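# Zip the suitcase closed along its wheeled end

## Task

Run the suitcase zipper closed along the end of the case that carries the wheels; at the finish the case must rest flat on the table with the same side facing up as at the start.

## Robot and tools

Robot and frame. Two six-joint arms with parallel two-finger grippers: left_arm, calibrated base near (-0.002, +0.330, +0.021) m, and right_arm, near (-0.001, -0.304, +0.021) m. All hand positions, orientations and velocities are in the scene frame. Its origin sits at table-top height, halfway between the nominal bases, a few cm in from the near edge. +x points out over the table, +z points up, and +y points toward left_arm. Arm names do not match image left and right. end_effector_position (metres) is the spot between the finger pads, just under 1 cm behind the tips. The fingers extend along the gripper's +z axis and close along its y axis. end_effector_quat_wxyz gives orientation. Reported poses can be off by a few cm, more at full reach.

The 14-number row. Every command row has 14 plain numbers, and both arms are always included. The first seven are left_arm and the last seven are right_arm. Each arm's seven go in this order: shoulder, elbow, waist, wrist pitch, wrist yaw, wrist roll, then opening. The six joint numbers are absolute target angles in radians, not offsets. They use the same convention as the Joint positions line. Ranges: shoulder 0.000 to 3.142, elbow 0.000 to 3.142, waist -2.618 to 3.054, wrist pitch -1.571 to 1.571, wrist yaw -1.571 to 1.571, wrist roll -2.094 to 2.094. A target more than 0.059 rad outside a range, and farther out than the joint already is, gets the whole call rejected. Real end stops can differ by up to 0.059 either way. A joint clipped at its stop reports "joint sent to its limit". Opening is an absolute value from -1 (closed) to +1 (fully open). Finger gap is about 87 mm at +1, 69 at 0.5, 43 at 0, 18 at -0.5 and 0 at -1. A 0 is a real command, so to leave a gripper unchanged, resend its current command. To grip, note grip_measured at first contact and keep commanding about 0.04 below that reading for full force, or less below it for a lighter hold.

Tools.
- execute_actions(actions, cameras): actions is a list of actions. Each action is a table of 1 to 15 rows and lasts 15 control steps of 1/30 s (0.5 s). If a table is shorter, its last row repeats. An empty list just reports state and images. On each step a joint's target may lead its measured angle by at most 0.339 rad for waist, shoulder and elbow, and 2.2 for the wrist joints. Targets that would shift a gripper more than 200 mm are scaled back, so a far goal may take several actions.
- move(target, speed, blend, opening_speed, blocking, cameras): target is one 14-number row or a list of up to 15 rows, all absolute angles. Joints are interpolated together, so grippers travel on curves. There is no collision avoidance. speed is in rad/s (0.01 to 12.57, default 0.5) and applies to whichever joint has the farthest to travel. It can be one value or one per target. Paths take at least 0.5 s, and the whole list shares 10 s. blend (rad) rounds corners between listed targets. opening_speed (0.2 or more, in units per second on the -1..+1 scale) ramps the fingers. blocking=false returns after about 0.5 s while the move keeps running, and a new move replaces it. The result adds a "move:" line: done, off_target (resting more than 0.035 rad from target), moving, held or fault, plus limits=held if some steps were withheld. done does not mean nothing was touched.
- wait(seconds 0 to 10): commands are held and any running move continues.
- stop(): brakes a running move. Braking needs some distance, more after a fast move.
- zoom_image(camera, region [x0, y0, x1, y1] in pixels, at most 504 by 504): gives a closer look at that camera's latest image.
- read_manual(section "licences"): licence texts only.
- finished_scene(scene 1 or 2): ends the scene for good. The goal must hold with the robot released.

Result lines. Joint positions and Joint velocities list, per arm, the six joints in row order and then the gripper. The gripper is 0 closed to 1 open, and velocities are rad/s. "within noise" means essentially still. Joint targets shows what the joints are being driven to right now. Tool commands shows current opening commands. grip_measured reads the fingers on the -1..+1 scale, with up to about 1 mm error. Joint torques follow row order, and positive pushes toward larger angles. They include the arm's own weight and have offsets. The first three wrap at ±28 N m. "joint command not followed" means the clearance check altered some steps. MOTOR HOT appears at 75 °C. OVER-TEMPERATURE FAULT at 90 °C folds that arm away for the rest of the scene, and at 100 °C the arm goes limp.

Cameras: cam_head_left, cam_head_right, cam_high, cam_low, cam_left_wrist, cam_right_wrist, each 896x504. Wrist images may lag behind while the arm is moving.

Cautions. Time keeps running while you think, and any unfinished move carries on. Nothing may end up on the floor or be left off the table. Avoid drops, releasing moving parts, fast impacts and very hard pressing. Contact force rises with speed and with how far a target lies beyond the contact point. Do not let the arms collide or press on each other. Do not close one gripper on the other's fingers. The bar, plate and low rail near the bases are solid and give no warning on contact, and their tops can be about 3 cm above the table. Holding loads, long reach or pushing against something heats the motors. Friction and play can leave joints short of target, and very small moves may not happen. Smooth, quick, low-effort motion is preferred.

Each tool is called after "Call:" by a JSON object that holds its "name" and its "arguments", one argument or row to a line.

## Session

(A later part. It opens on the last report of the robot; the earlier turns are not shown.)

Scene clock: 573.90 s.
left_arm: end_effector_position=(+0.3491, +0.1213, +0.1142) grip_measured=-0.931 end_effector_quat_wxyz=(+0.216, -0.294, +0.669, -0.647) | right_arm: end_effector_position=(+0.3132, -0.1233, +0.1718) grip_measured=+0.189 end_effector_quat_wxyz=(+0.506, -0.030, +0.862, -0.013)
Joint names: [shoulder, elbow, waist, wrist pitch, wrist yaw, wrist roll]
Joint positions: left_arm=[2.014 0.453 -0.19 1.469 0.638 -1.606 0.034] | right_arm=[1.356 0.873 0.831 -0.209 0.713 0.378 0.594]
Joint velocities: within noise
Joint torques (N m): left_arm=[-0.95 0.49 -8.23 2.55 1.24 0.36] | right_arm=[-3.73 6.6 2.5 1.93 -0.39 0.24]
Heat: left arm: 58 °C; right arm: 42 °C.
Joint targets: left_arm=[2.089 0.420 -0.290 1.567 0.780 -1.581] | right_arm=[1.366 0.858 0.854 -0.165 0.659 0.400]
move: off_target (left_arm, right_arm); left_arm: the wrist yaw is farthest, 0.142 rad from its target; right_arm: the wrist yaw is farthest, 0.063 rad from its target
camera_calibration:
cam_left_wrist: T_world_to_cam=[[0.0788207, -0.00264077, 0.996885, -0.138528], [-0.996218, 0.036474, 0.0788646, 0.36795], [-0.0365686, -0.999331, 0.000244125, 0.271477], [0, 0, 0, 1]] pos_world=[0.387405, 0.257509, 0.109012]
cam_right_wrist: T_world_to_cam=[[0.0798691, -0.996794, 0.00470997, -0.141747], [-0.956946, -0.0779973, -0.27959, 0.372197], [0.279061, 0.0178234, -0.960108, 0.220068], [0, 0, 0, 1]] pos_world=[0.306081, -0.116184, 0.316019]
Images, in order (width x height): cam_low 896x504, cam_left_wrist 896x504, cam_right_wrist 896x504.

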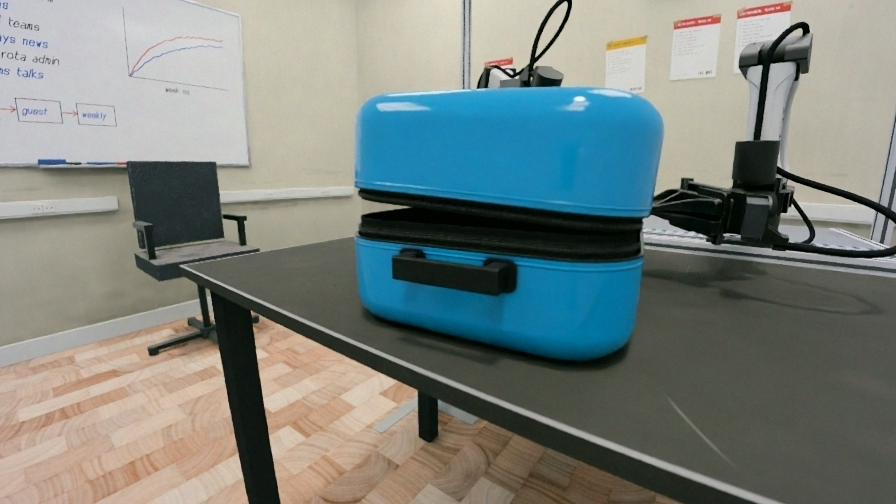

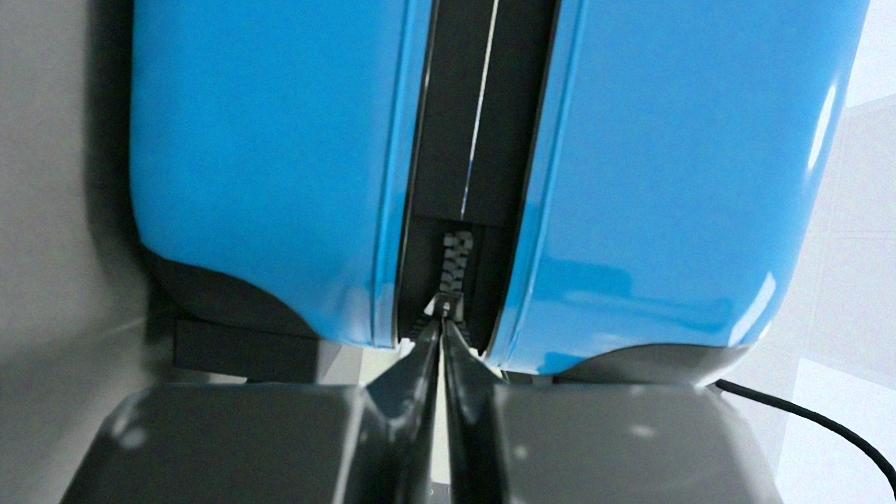

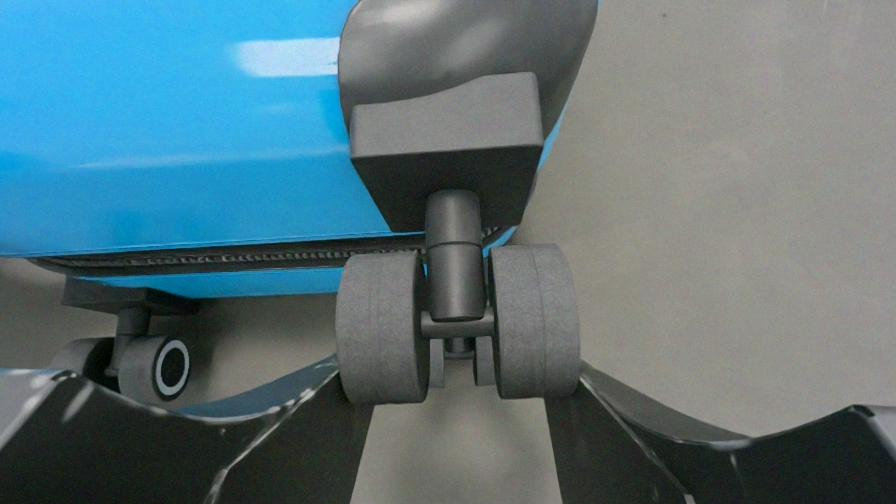

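Call:
{"name": "move", "arguments": {
  "target": [
    [2.045, 0.38, -0.29, 1.567, 0.70, -1.582, -1, 1.366,0.858,0.90,-0.165,0.63,0.40, 0.05],
    [2.035, 0.34, -0.31, 1.567, 0.66, -1.582, -1, 1.366,0.858,0.95,-0.165,0.62,0.40, 0.05]
  ],
  "speed": 0.06,
  "blend": 0.02,
  "cameras": ["cam_right_wrist","cam_left_wrist"]
}}

Scene clock: 592.67 s.
left_arm: end_effector_position=(+0.3507, +0.1236, +0.1141) grip_measured=-0.930 end_effector_quat_wxyz=(+0.246, -0.327, +0.659, -0.631) | right_arm: end_effector_position=(+0.3048, -0.1164, +0.1759) grip_measured=+0.189 end_effector_quat_wxyz=(+0.521, -0.031, +0.853, -0.022)
Joint names: [shoulder, elbow, waist, wrist pitch, wrist yaw, wrist roll]
Joint positions: left_arm=[1.979 0.407 -0.226 1.471 0.508 -1.609 0.035] | right_arm=[1.354 0.868 0.891 -0.209 0.787 0.397 0.594]
Joint velocities: within noise
Joint torques (N m): left_arm=[-2.25 -1.83 -7.02 2.56 1.29 0.36] | right_arm=[-3.56 6.93 5.89 1.9 -1.52 0.17]
Heat: left arm: 59 °C; right arm: 41 °C.
Joint targets: left_arm=[2.036 0.344 -0.310 1.567 0.660 -1.583] | right_arm=[1.366 0.857 0.951 -0.165 0.621 0.412]
move: off_target (left_arm, right_arm); left_arm: the wrist yaw is farthest, 0.152 rad from its target; right_arm: the wrist yaw is farthest, 0.167 rad from its target
camera_calibration:
cam_left_wrist: T_world_to_cam=[[0.0881931, -0.00653722, 0.996082, -0.141275], [-0.994404, -0.0589563, 0.0876577, 0.379611], [0.0581523, -0.998239, -0.0117002, 0.241902], [0, 0, 0, 1]] pos_world=[0.375879, 0.262933, 0.110276]
cam_right_wrist: T_world_to_cam=[[0.0723503, -0.997086, 0.0241762, -0.135422], [-0.947593, -0.0762813, -0.310239, 0.368507], [0.311179, -0.000463311, -0.950351, 0.212618], [0, 0, 0, 1]] pos_world=[0.29283, -0.106818, 0.319661]
Images, in order (width x height): cam_left_wrist 896x504, cam_right_wrist 896x504.

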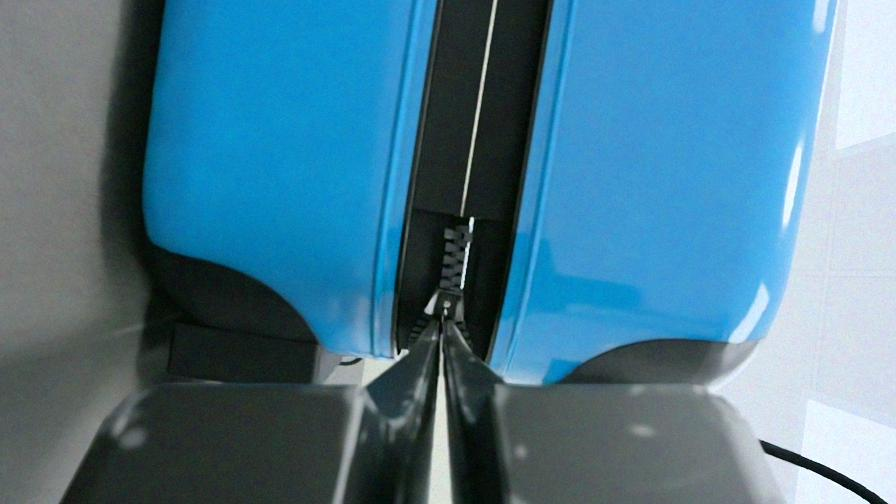

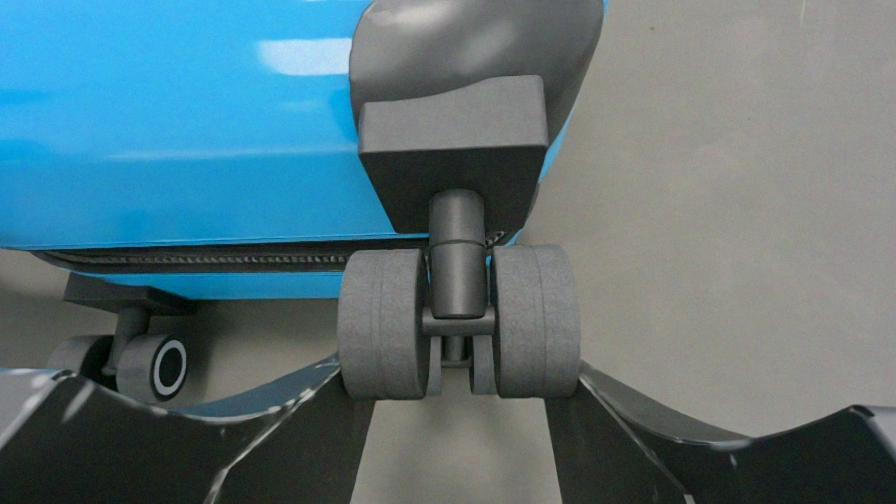

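Call:
{"name": "zoom_image", "arguments": {
  "camera": "cam_left_wrist",
  "region": [350, 180, 560, 400]
}}

Call:
{"name": "zoom_image", "arguments": {
  "camera": "cam_left_wrist",
  "region": [360, 0, 610, 200]
}}

Call:
{"name": "zoom_image", "arguments": {
  "camera": "cam_right_wrist",
  "region": [0, 180, 480, 420]
}}

Scaled by 2.291 from the camera's 896x504 image, which has a finer 1280x720 frame.

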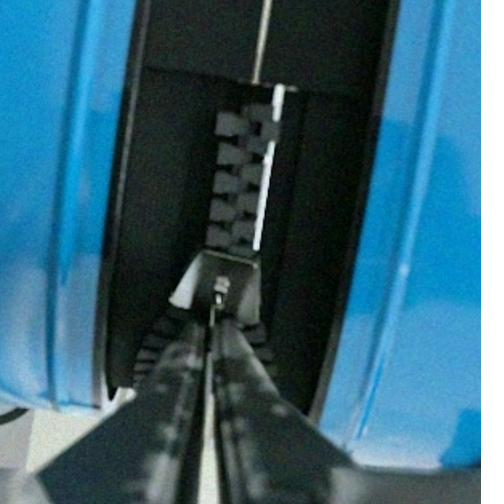

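Scaled by 2.016 from the camera's 896x504 image, which has a finer 1280x720 frame.

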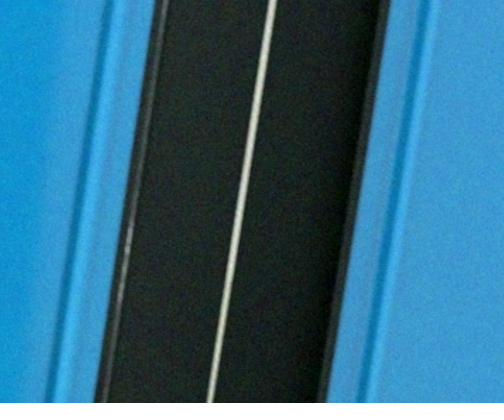

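Scaled by 1.050 from the camera's 896x504 image, which has a finer 1280x720 frame.

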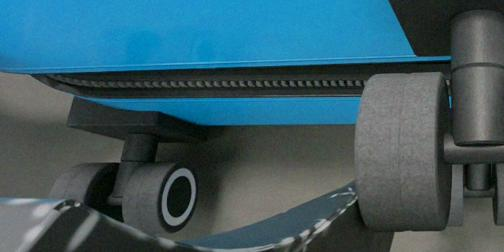

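Call:
{"name": "move", "arguments": {
  "target": [
    [2.035, 0.28, -0.38, 1.567, 0.60, -1.582, -1, 1.366,0.89,1.03,-0.165,0.60,0.40, 0.05],
    [2.035, 0.22, -0.44, 1.567, 0.55, -1.582, -1, 1.366,0.92,1.10,-0.165,0.58,0.40, 0.05]
  ],
  "speed": 0.06,
  "blend": 0.02,
  "cameras": ["cam_right_wrist","cam_left_wrist","cam_high"]
}}

Call:
{"name": "zoom_image", "arguments": {
  "camera": "cam_left_wrist",
  "region": [350, 180, 560, 400]
}}

Scene clock: 610.40 s.
left_arm: end_effector_position=(+0.3445, +0.1248, +0.1116) grip_measured=-0.891 end_effector_quat_wxyz=(+0.277, -0.386, +0.639, -0.604) | right_arm: end_effector_position=(+0.2751, -0.1051, +0.1756) grip_measured=+0.173 end_effector_quat_wxyz=(+0.520, -0.088, +0.848, -0.051)
Joint names: [shoulder, elbow, waist, wrist pitch, wrist yaw, wrist roll]
Joint positions: left_arm=[1.922 0.323 -0.312 1.474 0.281 -1.647 0.055] | right_arm=[1.344 0.868 1.018 -0.299 0.874 0.386 0.587]
Joint velocities: within noise
Joint torques (N m): left_arm=[2.4 -4.94 -10.43 2.56 2.42 0.82] | right_arm=[-2.51 12.98 7.9 2.65 -2.8 0.05]
Heat: left arm: 59 °C; right arm: 42 °C.
Joint targets: left_arm=[2.024 0.221 -0.439 1.567 0.550 -1.582] | right_arm=[1.365 0.920 1.100 -0.166 0.580 0.388]
move: off_target (left_arm, right_arm); left_arm: the wrist yaw is farthest, 0.269 rad from its target; right_arm: the wrist yaw is farthest, 0.294 rad from its target
camera_calibration:
cam_left_wrist: T_world_to_cam=[[0.128759, 0.00816085, 0.991642, -0.153514], [-0.971366, -0.200306, 0.127775, 0.378976], [0.199675, -0.979699, -0.017864, 0.192955], [0, 0, 0, 1]] pos_world=[0.349362, 0.266202, 0.107254]
cam_right_wrist: T_world_to_cam=[[0.138852, -0.981492, 0.131884, -0.157594], [-0.937857, -0.173094, -0.300769, 0.32668], [0.31803, -0.0819263, -0.944534, 0.210125], [0, 0, 0, 1]] pos_world=[0.261435, -0.0809161, 0.317509]
Images, in order (width x height): cam_high 896x504, cam_left_wrist 896x504, cam_right_wrist 896x504.

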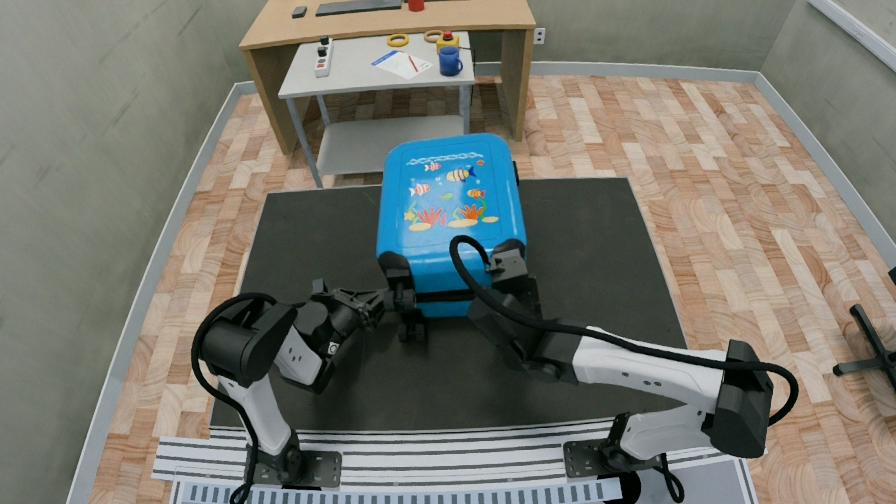

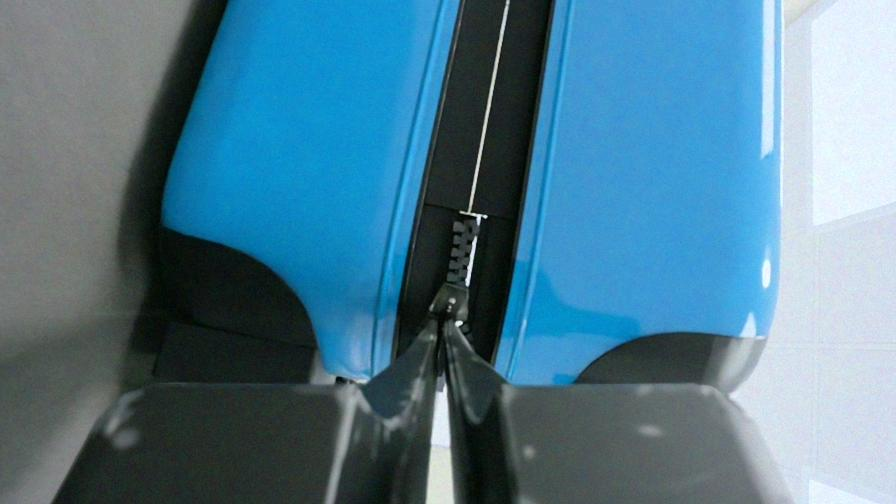

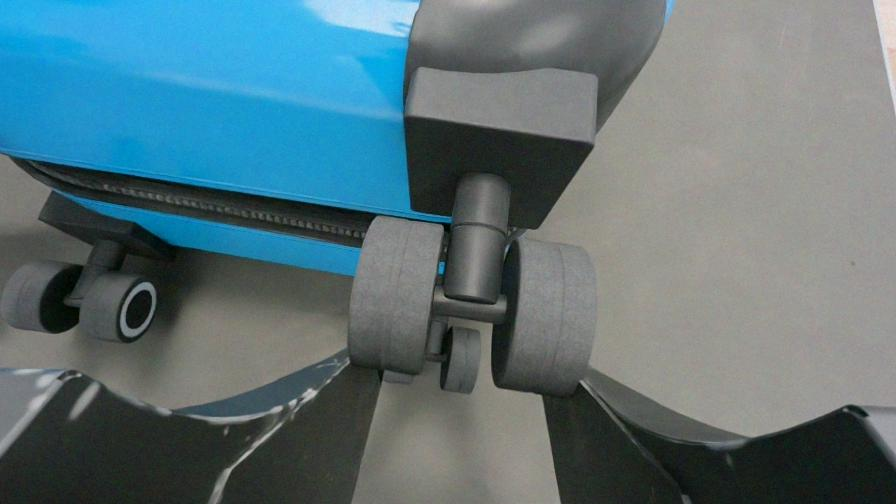

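Scaled by 2.291 from the camera's 896x504 image, which has a finer 1280x720 frame.

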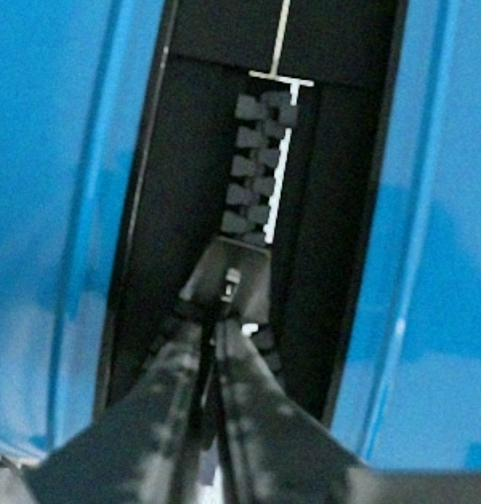

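Call:
{"name": "move", "arguments": {
  "target": [
    [1.95, 0.30, -0.30, 1.567, 0.38, -1.60, -1, 1.366,0.89,1.0,-0.165,0.80,0.40, 0.1],
    [1.95, 0.30, -0.27, 1.567, 0.40, -1.60, -1, 1.356,0.868,0.97,-0.165,0.874,0.40, 0.4]
  ],
  "speed": 0.2,
  "opening_speed": 0.8,
  "cameras": ["cam_right_wrist","cam_left_wrist","cam_head_right"]
}}

Scene clock: 635.23 s.
left_arm: end_effector_position=(+0.3486, +0.1323, +0.1161) grip_measured=-0.930 end_effector_quat_wxyz=(+0.276, -0.382, +0.637, -0.610) | right_arm: end_effector_position=(+0.2908, -0.1061, +0.1823) grip_measured=+0.400 end_effector_quat_wxyz=(+0.534, -0.054, +0.843, -0.033)
Joint names: [shoulder, elbow, waist, wrist pitch, wrist yaw, wrist roll]
Joint positions: left_arm=[1.917 0.332 -0.27 1.472 0.331 -1.647 0.035] | right_arm=[1.347 0.868 0.971 -0.224 0.857 0.388 0.7]
Joint velocities: within noise
Joint torques (N m): left_arm=[-2.78 0.38 -0.13 2.56 0.53 0.64] | right_arm=[-3.66 7.95 0.31 2.02 0.28 0.15]
Heat: left arm: 58 °C; right arm: 46 °C.
Joint targets: left_arm=[1.962 0.298 -0.271 1.565 0.402 -1.599] | right_arm=[1.356 0.868 0.970 -0.164 0.864 0.400]
move: off_target (left_arm, right_arm); target 2's new numbers were sent with right_arm's wrist pitch 0.133 rad from that target; left_arm: the wrist pitch is farthest, 0.095 rad from its target; right_arm: the wrist pitch is farthest, 0.059 rad from its target
camera_calibration:
cam_left_wrist: T_world_to_cam=[[0.118952, 0.0162335, 0.992767, -0.156329], [-0.974327, -0.190581, 0.119859, 0.384555], [0.191148, -0.981537, -0.00685327, 0.201582], [0, 0, 0, 1]] pos_world=[0.354746, 0.273687, 0.110487]
cam_right_wrist: T_world_to_cam=[[0.0989914, -0.992732, 0.0684456, -0.139709], [-0.934218, -0.116404, -0.337174, 0.354856], [0.34269, -0.0305659, -0.938951, 0.208696], [0, 0, 0, 1]] pos_world=[0.273825, -0.0910082, 0.325166]
Images, in order (width x height): cam_head_right 896x504, cam_left_wrist 896x504, cam_right_wrist 896x504.

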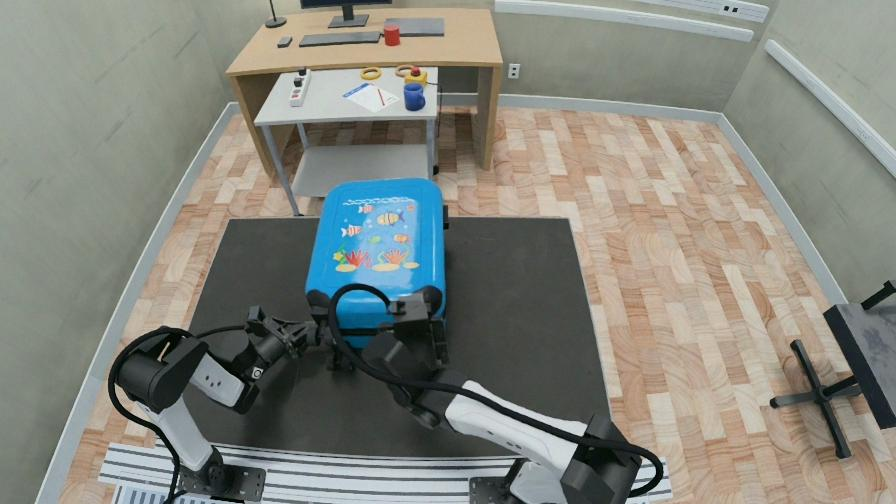

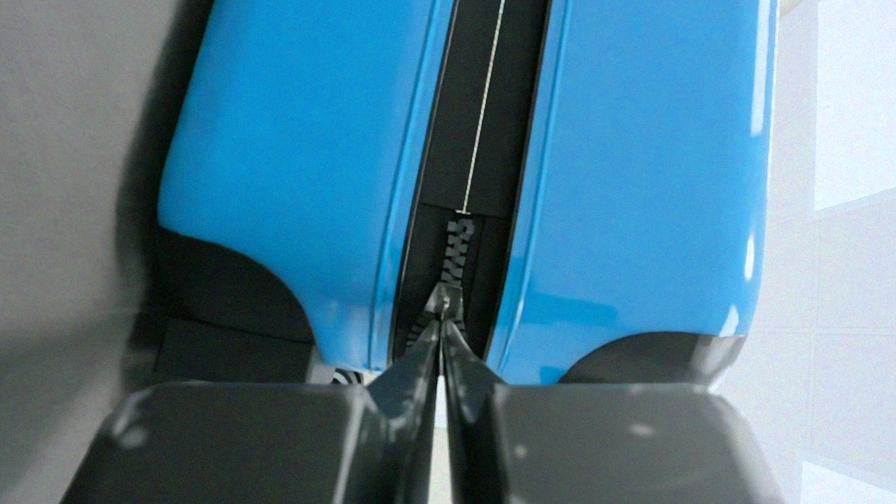

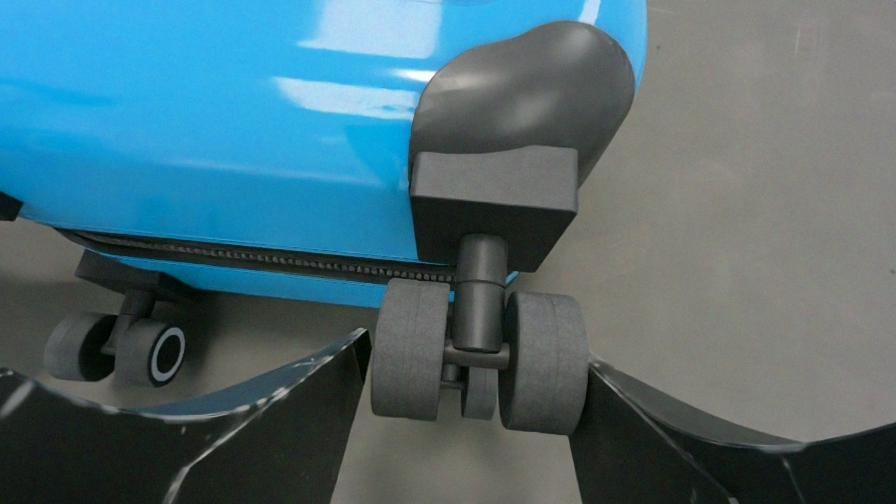

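Call:
{"name": "move", "arguments": {
  "target": [
    [1.95, 0.30, -0.27, 1.567, 0.40, -1.60, -1, 1.75,1.1,0.97,-0.165,0.8,0.40, 0.4],
    [1.95, 0.30, -0.27, 1.567, 0.40, -1.60, -1, 2.04,1.98,0.74,-0.50,0,0, -1]
  ],
  "speed": 0.6,
  "blend": 0.1,
  "cameras": ["cam_right_wrist","cam_high","cam_head_left"]
}}

Scene clock: 646.17 s.
left_arm: end_effector_position=(+0.3710, +0.1712, +0.1124) grip_measured=-0.931 end_effector_quat_wxyz=(+0.330, -0.437, +0.606, -0.577) | right_arm: end_effector_position=(+0.4590, -0.0244, +0.2341) grip_measured=+0.290 end_effector_quat_wxyz=(+0.438, -0.234, +0.867, +0.029)
Joint names: [shoulder, elbow, waist, wrist pitch, wrist yaw, wrist roll]
Joint positions: left_arm=[1.914 0.32 -0.209 1.472 0.212 -1.647 0.035] | right_arm=[2.017 1.927 0.661 -0.615 0.282 -0.028 0.645]
Joint velocities: within noise
Joint torques (N m): left_arm=[-3.59 0.46 -5.11 2.57 1.62 0.61] | right_arm=[-8.39 13.34 7.69 2.7 -2.82 0.32]
Heat: left arm: 58 °C; right arm: 46 °C.
Joint targets: left_arm=[1.949 0.287 -0.270 1.566 0.399 -1.600] | right_arm=[2.040 1.979 0.740 -0.501 0.009 0.001]
joint sent to its limit (left arm) — the wrist pitch, upper limit.
move: off_target (left_arm, right_arm); joint sent to its limit at target 1; target 2's new numbers were sent with right_arm's wrist yaw 0.287 rad from that target; left_arm: the wrist yaw is farthest, 0.188 rad from its target; right_arm: the wrist yaw is farthest, 0.282 rad from its target
camera_calibration:
cam_right_wrist: T_world_to_cam=[[0.463995, -0.880002, 0.101517, -0.251291], [-0.872762, -0.473752, -0.117669, 0.450722], [0.151643, -0.0340027, -0.98785, 0.301181], [0, 0, 0, 1]] pos_world=[0.464299, 0.00263436, 0.376068]
Images, in order (width x height): cam_head_left 896x504, cam_high 896x504, cam_right_wrist 896x504.

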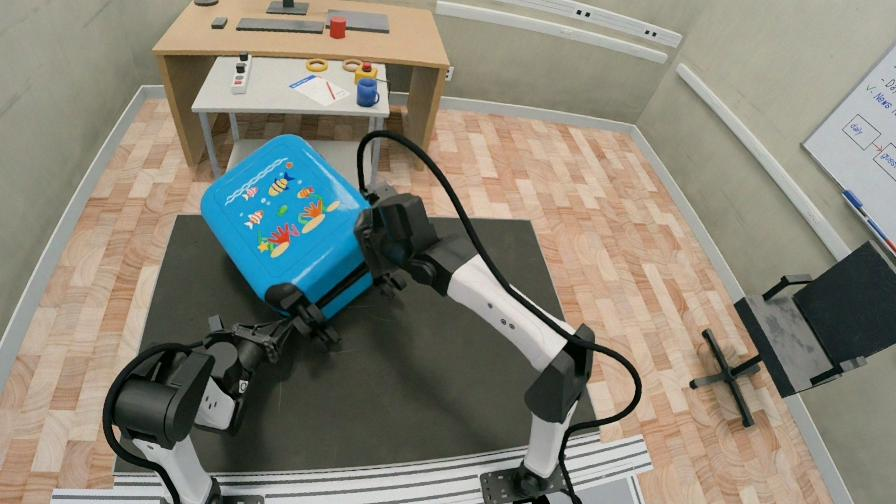

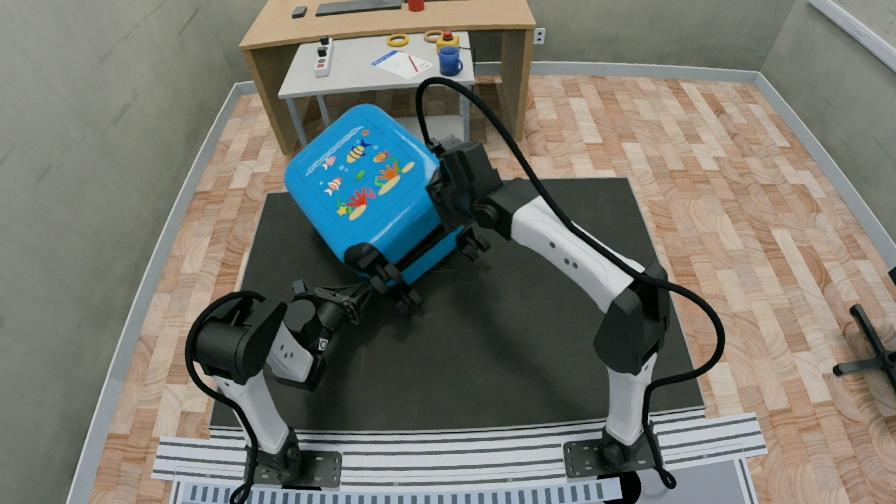

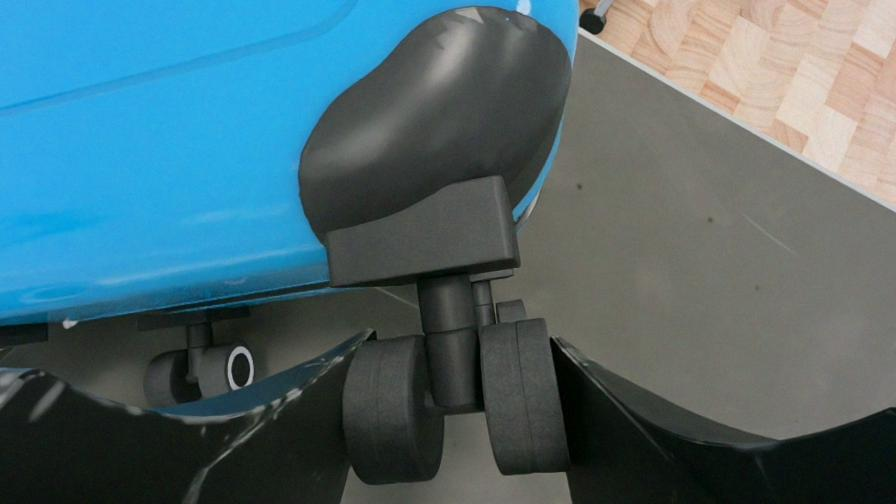

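Call:
{"name": "move", "arguments": {
  "target": [1.93, 0.295, -0.21, 1.567, 0.25, -1.63, -1, 2.01,1.93,0.665,-0.57,0.26,-0.02, 0.8],
  "speed": 0.3,
  "opening_speed": 1,
  "cameras": ["cam_right_wrist","cam_left_wrist"]
}}

Scene clock: 653.07 s.
left_arm: end_effector_position=(+0.3744, +0.1727, +0.1174) grip_measured=-0.935 end_effector_quat_wxyz=(+0.335, -0.435, +0.601, -0.580) | right_arm: end_effector_position=(+0.4570, -0.0234, +0.2314) grip_measured=+0.800 end_effector_quat_wxyz=(+0.433, -0.233, +0.870, +0.036)
Joint names: [shoulder, elbow, waist, wrist pitch, wrist yaw, wrist roll]
Joint positions: left_arm=[1.908 0.329 -0.203 1.472 0.213 -1.647 0.032] | right_arm=[2.017 1.924 0.659 -0.622 0.268 -0.017 0.9]
Joint velocities: within noise
Joint torques (N m): left_arm=[-4.89 0.84 -0.68 2.52 0.22 0.25] | right_arm=[-10.99 8.88 0.87 2.1 -0.16 0]
Heat: left arm: 58 °C; right arm: 47 °C.
Joint targets: left_arm=[1.930 0.302 -0.211 1.566 0.252 -1.630] | right_arm=[2.010 1.931 0.665 -0.570 0.252 -0.020]
joint sent to its limit (left arm) — the wrist pitch, upper limit.
move: off_target (left_arm, right_arm); left_arm: the wrist pitch is farthest, 0.095 rad from its target; right_arm: the wrist pitch is farthest, 0.052 rad from its target
camera_calibration:
cam_left_wrist: T_world_to_cam=[[0.106753, 0.0264246, 0.993934, -0.158675], [-0.923468, -0.367876, 0.108964, 0.430011], [0.368524, -0.929499, -0.0148695, 0.161897], [0, 0, 0, 1]] pos_world=[0.354377, 0.312866, 0.113264]
cam_right_wrist: T_world_to_cam=[[0.467953, -0.879558, 0.0860109, -0.247397], [-0.873117, -0.47518, -0.108952, 0.447122], [0.1367, -0.0241133, -0.990319, 0.306443], [0, 0, 0, 1]] pos_world=[0.464269, 0.00225311, 0.37347]
Images, in order (width x height): cam_left_wrist 896x504, cam_right_wrist 896x504.

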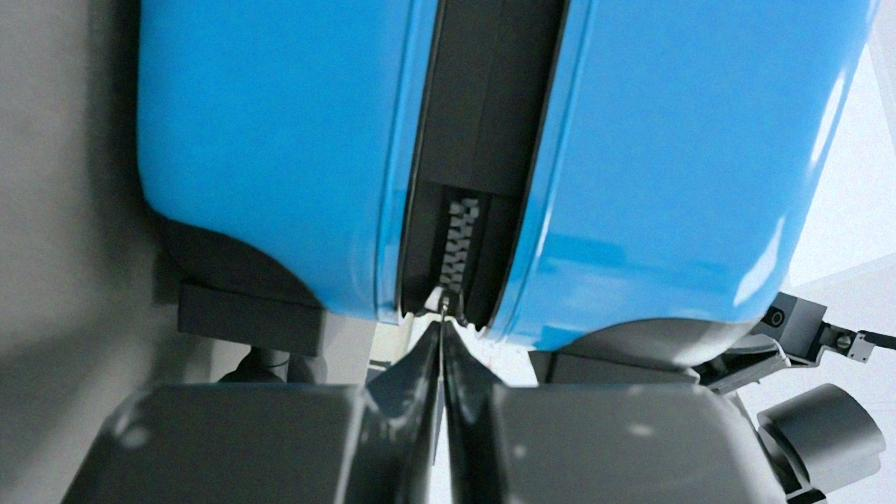

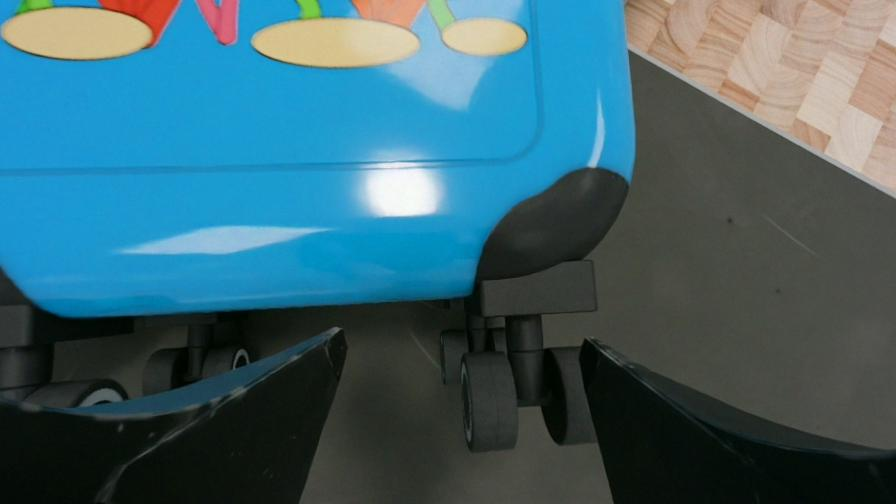

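Call:
{"name": "move", "arguments": {
  "target": [1.93, 0.295, -0.21, 1.567, 0.24, -1.63, -1, 2.01,1.93,0.65,-0.57,0.26,-0.02, 0.0],
  "speed": 0.3,
  "opening_speed": 0.6,
  "cameras": ["cam_right_wrist","cam_left_wrist","cam_head_right"]
}}

Call:
{"name": "zoom_image", "arguments": {
  "camera": "cam_left_wrist",
  "region": [350, 180, 560, 400]
}}

Scene clock: 670.83 s.
left_arm: end_effector_position=(+0.3740, +0.1728, +0.1169) grip_measured=-0.935 end_effector_quat_wxyz=(+0.335, -0.435, +0.601, -0.580) | right_arm: end_effector_position=(+0.4600, -0.0281, +0.2311) grip_measured=+0.000 end_effector_quat_wxyz=(+0.433, -0.229, +0.871, +0.034)
Joint names: [shoulder, elbow, waist, wrist pitch, wrist yaw, wrist roll]
Joint positions: left_arm=[1.908 0.327 -0.203 1.472 0.213 -1.647 0.032] | right_arm=[2.017 1.924 0.648 -0.622 0.267 -0.017 0.5]
Joint velocities: within noise
Joint torques (N m): left_arm=[-4.81 0.43 -0.81 2.56 0.11 0.28] | right_arm=[-10.97 8.8 0.5 2.1 -0.09 0]
Heat: left arm: 58 °C; right arm: 48 °C.
Joint targets: left_arm=[1.930 0.293 -0.210 1.566 0.240 -1.630] | right_arm=[2.010 1.930 0.650 -0.570 0.259 -0.020]
joint sent to its limit (left arm) — the wrist pitch, upper limit.
move: off_target (left_arm, right_arm); left_arm: the wrist pitch is farthest, 0.095 rad from its target; right_arm: the wrist pitch is farthest, 0.052 rad from its target
camera_calibration:
cam_left_wrist: T_world_to_cam=[[0.108246, 0.0261239, 0.993781, -0.158752], [-0.923307, -0.3679, 0.110241, 0.429516], [0.368492, -0.929498, -0.0157034, 0.162239], [0, 0, 0, 1]] pos_world=[0.353976, 0.312967, 0.112962]
cam_right_wrist: T_world_to_cam=[[0.459655, -0.884029, 0.0849148, -0.24893], [-0.877711, -0.466778, -0.10836, 0.449747], [0.13543, -0.0247222, -0.990478, 0.306314], [0, 0, 0, 1]] pos_world=[0.467685, -0.00255601, 0.37327]
Images, in order (width x height): cam_head_right 896x504, cam_left_wrist 896x504, cam_right_wrist 896x504.

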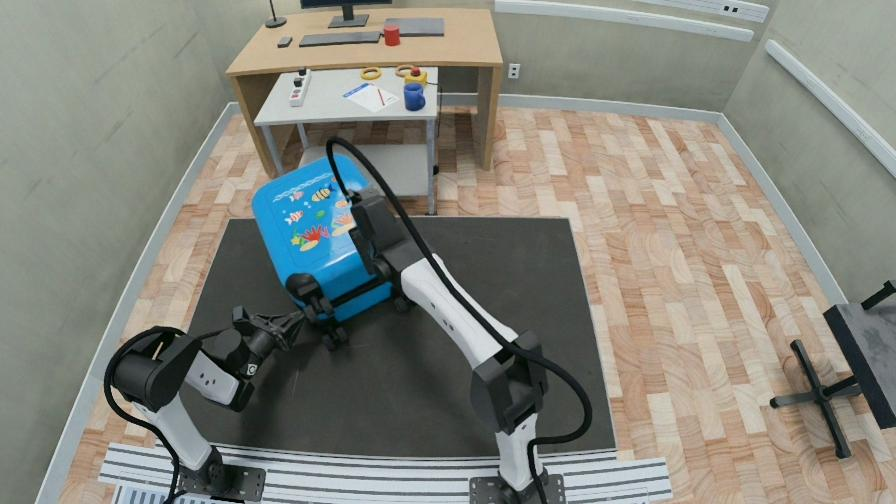

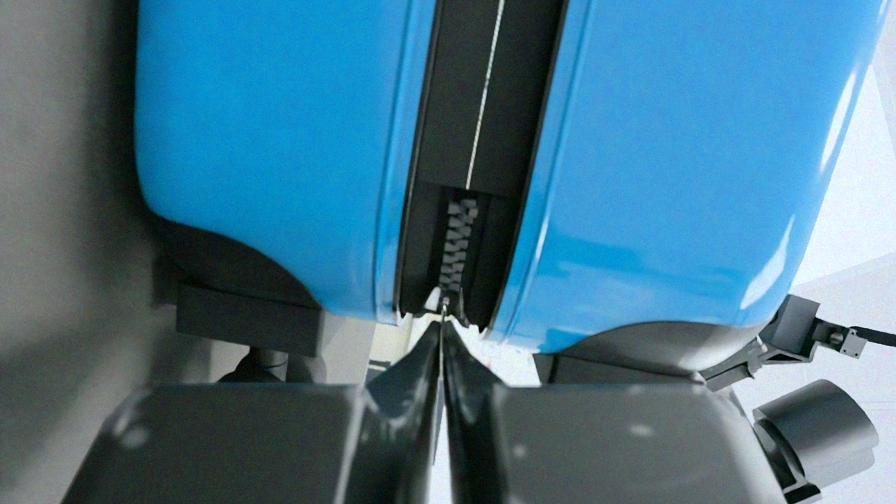

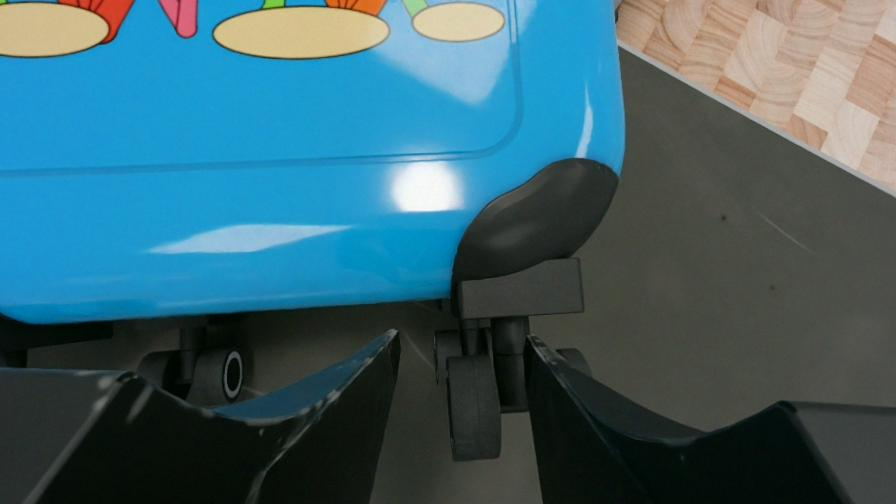

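Scaled by 2.291 from the camera's 896x504 image, which has a finer 1280x720 frame.

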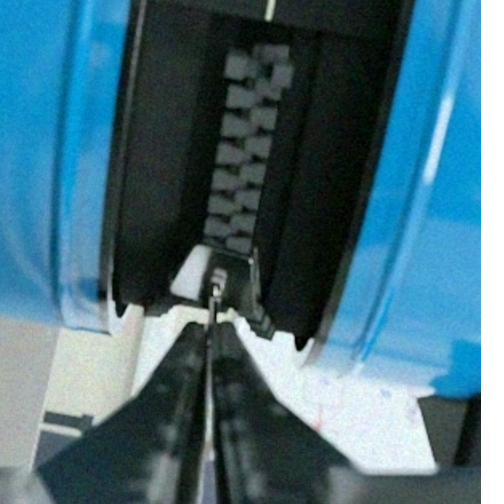

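Call:
{"name": "move", "arguments": {
  "target": [1.93, 0.295, -0.21, 1.567, 0.24, -1.63, -1, 2.01,1.93,0.645,-0.57,0.26,-0.02, -0.6],
  "speed": 0.3,
  "opening_speed": 0.4,
  "cameras": ["cam_right_wrist"]
}}

Scene clock: 676.53 s.
left_arm: end_effector_position=(+0.3740, +0.1728, +0.1169) grip_measured=-0.935 end_effector_quat_wxyz=(+0.335, -0.435, +0.601, -0.580) | right_arm: end_effector_position=(+0.4608, -0.0295, +0.2310) grip_measured=-0.600 end_effector_quat_wxyz=(+0.433, -0.228, +0.872, +0.033)
Joint names: [shoulder, elbow, waist, wrist pitch, wrist yaw, wrist roll]
Joint positions: left_arm=[1.908 0.327 -0.203 1.472 0.213 -1.647 0.032] | right_arm=[2.017 1.924 0.645 -0.622 0.267 -0.017 0.2]
Joint velocities: within noise
Joint torques (N m): left_arm=[-4.83 0.57 -0.73 2.56 0.12 0.27] | right_arm=[-10.97 8.8 0.42 2.11 -0.08 0]
Heat: left arm: 58 °C; right arm: 48 °C.
Joint targets: left_arm=[1.930 0.295 -0.210 1.566 0.240 -1.630] | right_arm=[2.010 1.930 0.646 -0.570 0.260 -0.020]
joint sent to its limit (left arm) — the wrist pitch, upper limit.
move: off_target (left_arm, right_arm); left_arm: the wrist pitch is farthest, 0.095 rad from its target; right_arm: the wrist pitch is farthest, 0.052 rad from its target
camera_calibration:
cam_right_wrist: T_world_to_cam=[[0.456926, -0.885451, 0.0848221, -0.249359], [-0.879163, -0.464054, -0.108286, 0.450494], [0.135244, -0.0250937, -0.990494, 0.306147], [0, 0, 0, 1]] pos_world=[0.468591, -0.0040593, 0.37317]
Images, in order (width x height): cam_right_wrist 896x504.

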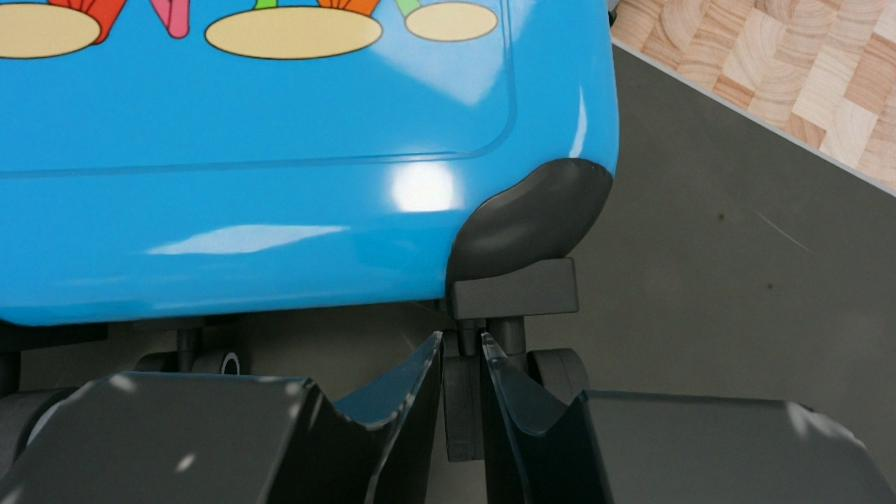

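Call:
{"name": "move", "arguments": {
  "target": [
    [1.93, 0.295, -0.21, 1.567, 0.24, -1.63, -1, 2.01,1.93,0.61,-0.57,0.26,-0.02, 0.55],
    [1.93, 0.295, -0.21, 1.567, 0.24, -1.63, -1, 1.92,1.93,0.61,-0.57,0.26,-0.02, 0.55]
  ],
  "speed": 0.15,
  "cameras": ["cam_right_wrist","cam_left_wrist"]
}}

Scene clock: 684.97 s.
left_arm: end_effector_position=(+0.3740, +0.1728, +0.1169) grip_measured=-0.935 end_effector_quat_wxyz=(+0.335, -0.435, +0.601, -0.580) | right_arm: end_effector_position=(+0.4669, -0.0545, +0.2678) grip_measured=+0.550 end_effector_quat_wxyz=(+0.464, -0.199, +0.862, +0.036)
Joint names: [shoulder, elbow, waist, wrist pitch, wrist yaw, wrist roll]
Joint positions: left_arm=[1.908 0.327 -0.203 1.472 0.213 -1.647 0.032] | right_arm=[1.945 1.924 0.604 -0.617 0.267 -0.017 0.775]
Joint velocities: within noise
Joint torques (N m): left_arm=[-4.72 0.57 -0.68 2.55 0.12 0.27] | right_arm=[-11.92 8.73 0.9 2.14 -0.08 0]
Heat: left arm: 58 °C; right arm: 48 °C.
Joint targets: left_arm=[1.930 0.295 -0.210 1.566 0.240 -1.630] | right_arm=[1.920 1.930 0.610 -0.569 0.260 -0.020]
joint sent to its limit (left arm) — the wrist pitch, upper limit.
move: off_target (left_arm, right_arm); joint sent to its limit at target 1; left_arm: the wrist pitch is farthest, 0.095 rad from its target; right_arm: the wrist pitch is farthest, 0.047 rad from its target
camera_calibration:
cam_left_wrist: T_world_to_cam=[[0.108246, 0.0261239, 0.993781, -0.158752], [-0.923307, -0.3679, 0.110241, 0.429516], [0.368492, -0.929498, -0.0157034, 0.162239], [0, 0, 0, 1]] pos_world=[0.353976, 0.312967, 0.112962]
cam_right_wrist: T_world_to_cam=[[0.412152, -0.908318, 0.0713328, -0.254025], [-0.890131, -0.41813, -0.181204, 0.475433], [0.194417, 0.011188, -0.980855, 0.312846], [0, 0, 0, 1]] pos_world=[0.467072, -0.0354434, 0.411128]
Images, in order (width x height): cam_left_wrist 896x504, cam_right_wrist 896x504.

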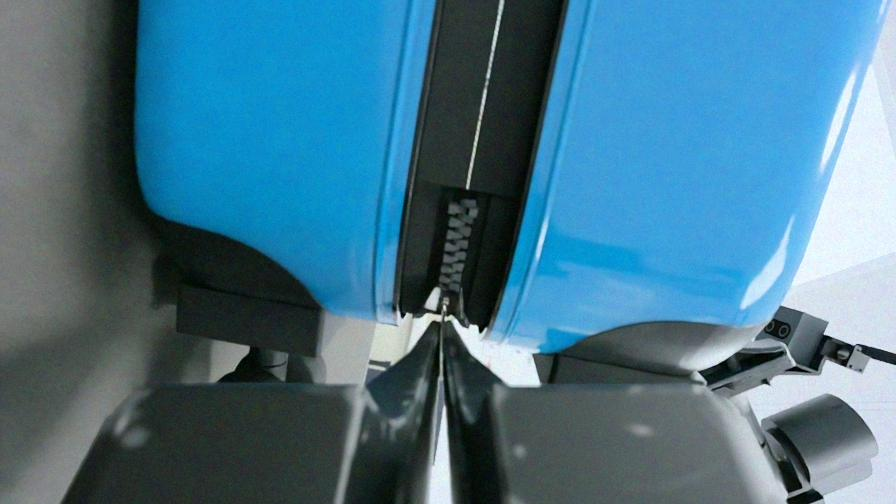

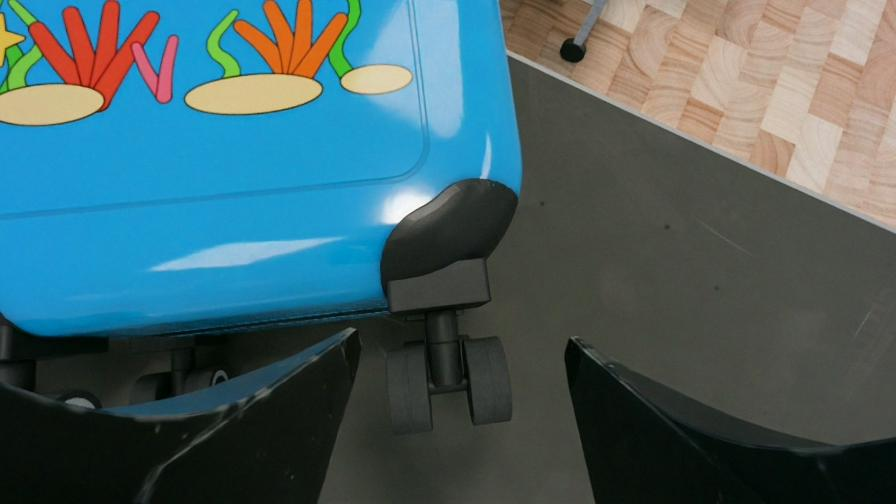

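Call:
{"name": "move", "arguments": {
  "target": [
    [1.93, 0.295, -0.21, 1.567, 0.24, -1.63, -1, 2.06,1.93,0.612,-0.54,0.26,-0.02, 0.55],
    [1.93, 0.295, -0.21, 1.567, 0.24, -1.63, -1, 2.13,1.95,0.612,-0.49,0.26,-0.02, 0.55]
  ],
  "speed": 0.15,
  "cameras": ["cam_right_wrist"]
}}

Scene clock: 692.70 s.
left_arm: end_effector_position=(+0.3740, +0.1728, +0.1169) grip_measured=-0.935 end_effector_quat_wxyz=(+0.335, -0.435, +0.601, -0.580) | right_arm: end_effector_position=(+0.4827, -0.0429, +0.1894) grip_measured=+0.550 end_effector_quat_wxyz=(+0.410, -0.216, +0.886, +0.008)
Joint names: [shoulder, elbow, waist, wrist pitch, wrist yaw, wrist roll]
Joint positions: left_arm=[1.908 0.327 -0.203 1.472 0.213 -1.647 0.032] | right_arm=[2.105 1.924 0.604 -0.591 0.282 -0.024 0.775]
Joint velocities: within noise
Joint torques (N m): left_arm=[-4.82 0.47 -0.68 2.57 0.12 0.28] | right_arm=[-8.7 10.77 1.2 2.52 -0.11 0.09]
Heat: left arm: 58 °C; right arm: 48 °C.
Joint targets: left_arm=[1.930 0.295 -0.210 1.566 0.240 -1.630] | right_arm=[2.131 1.950 0.612 -0.490 0.268 -0.021]
joint sent to its limit (left arm) — the wrist pitch, upper limit.
move: off_target (left_arm, right_arm); joint sent to its limit at target 1; left_arm: the wrist pitch is farthest, 0.095 rad from its target; right_arm: the wrist pitch is farthest, 0.101 rad from its target
camera_calibration:
cam_right_wrist: T_world_to_cam=[[0.419412, -0.901367, 0.107842, -0.25466], [-0.903154, -0.426311, -0.0507121, 0.461331], [0.0916843, -0.0761282, -0.992874, 0.280881], [0, 0, 0, 1]] pos_world=[0.497708, -0.0114887, 0.329738]
Images, in order (width x height): cam_right_wrist 896x504.

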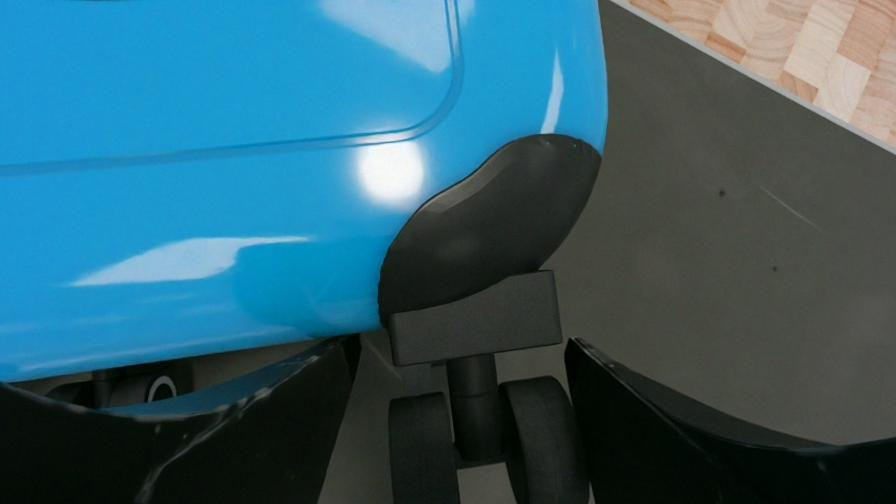

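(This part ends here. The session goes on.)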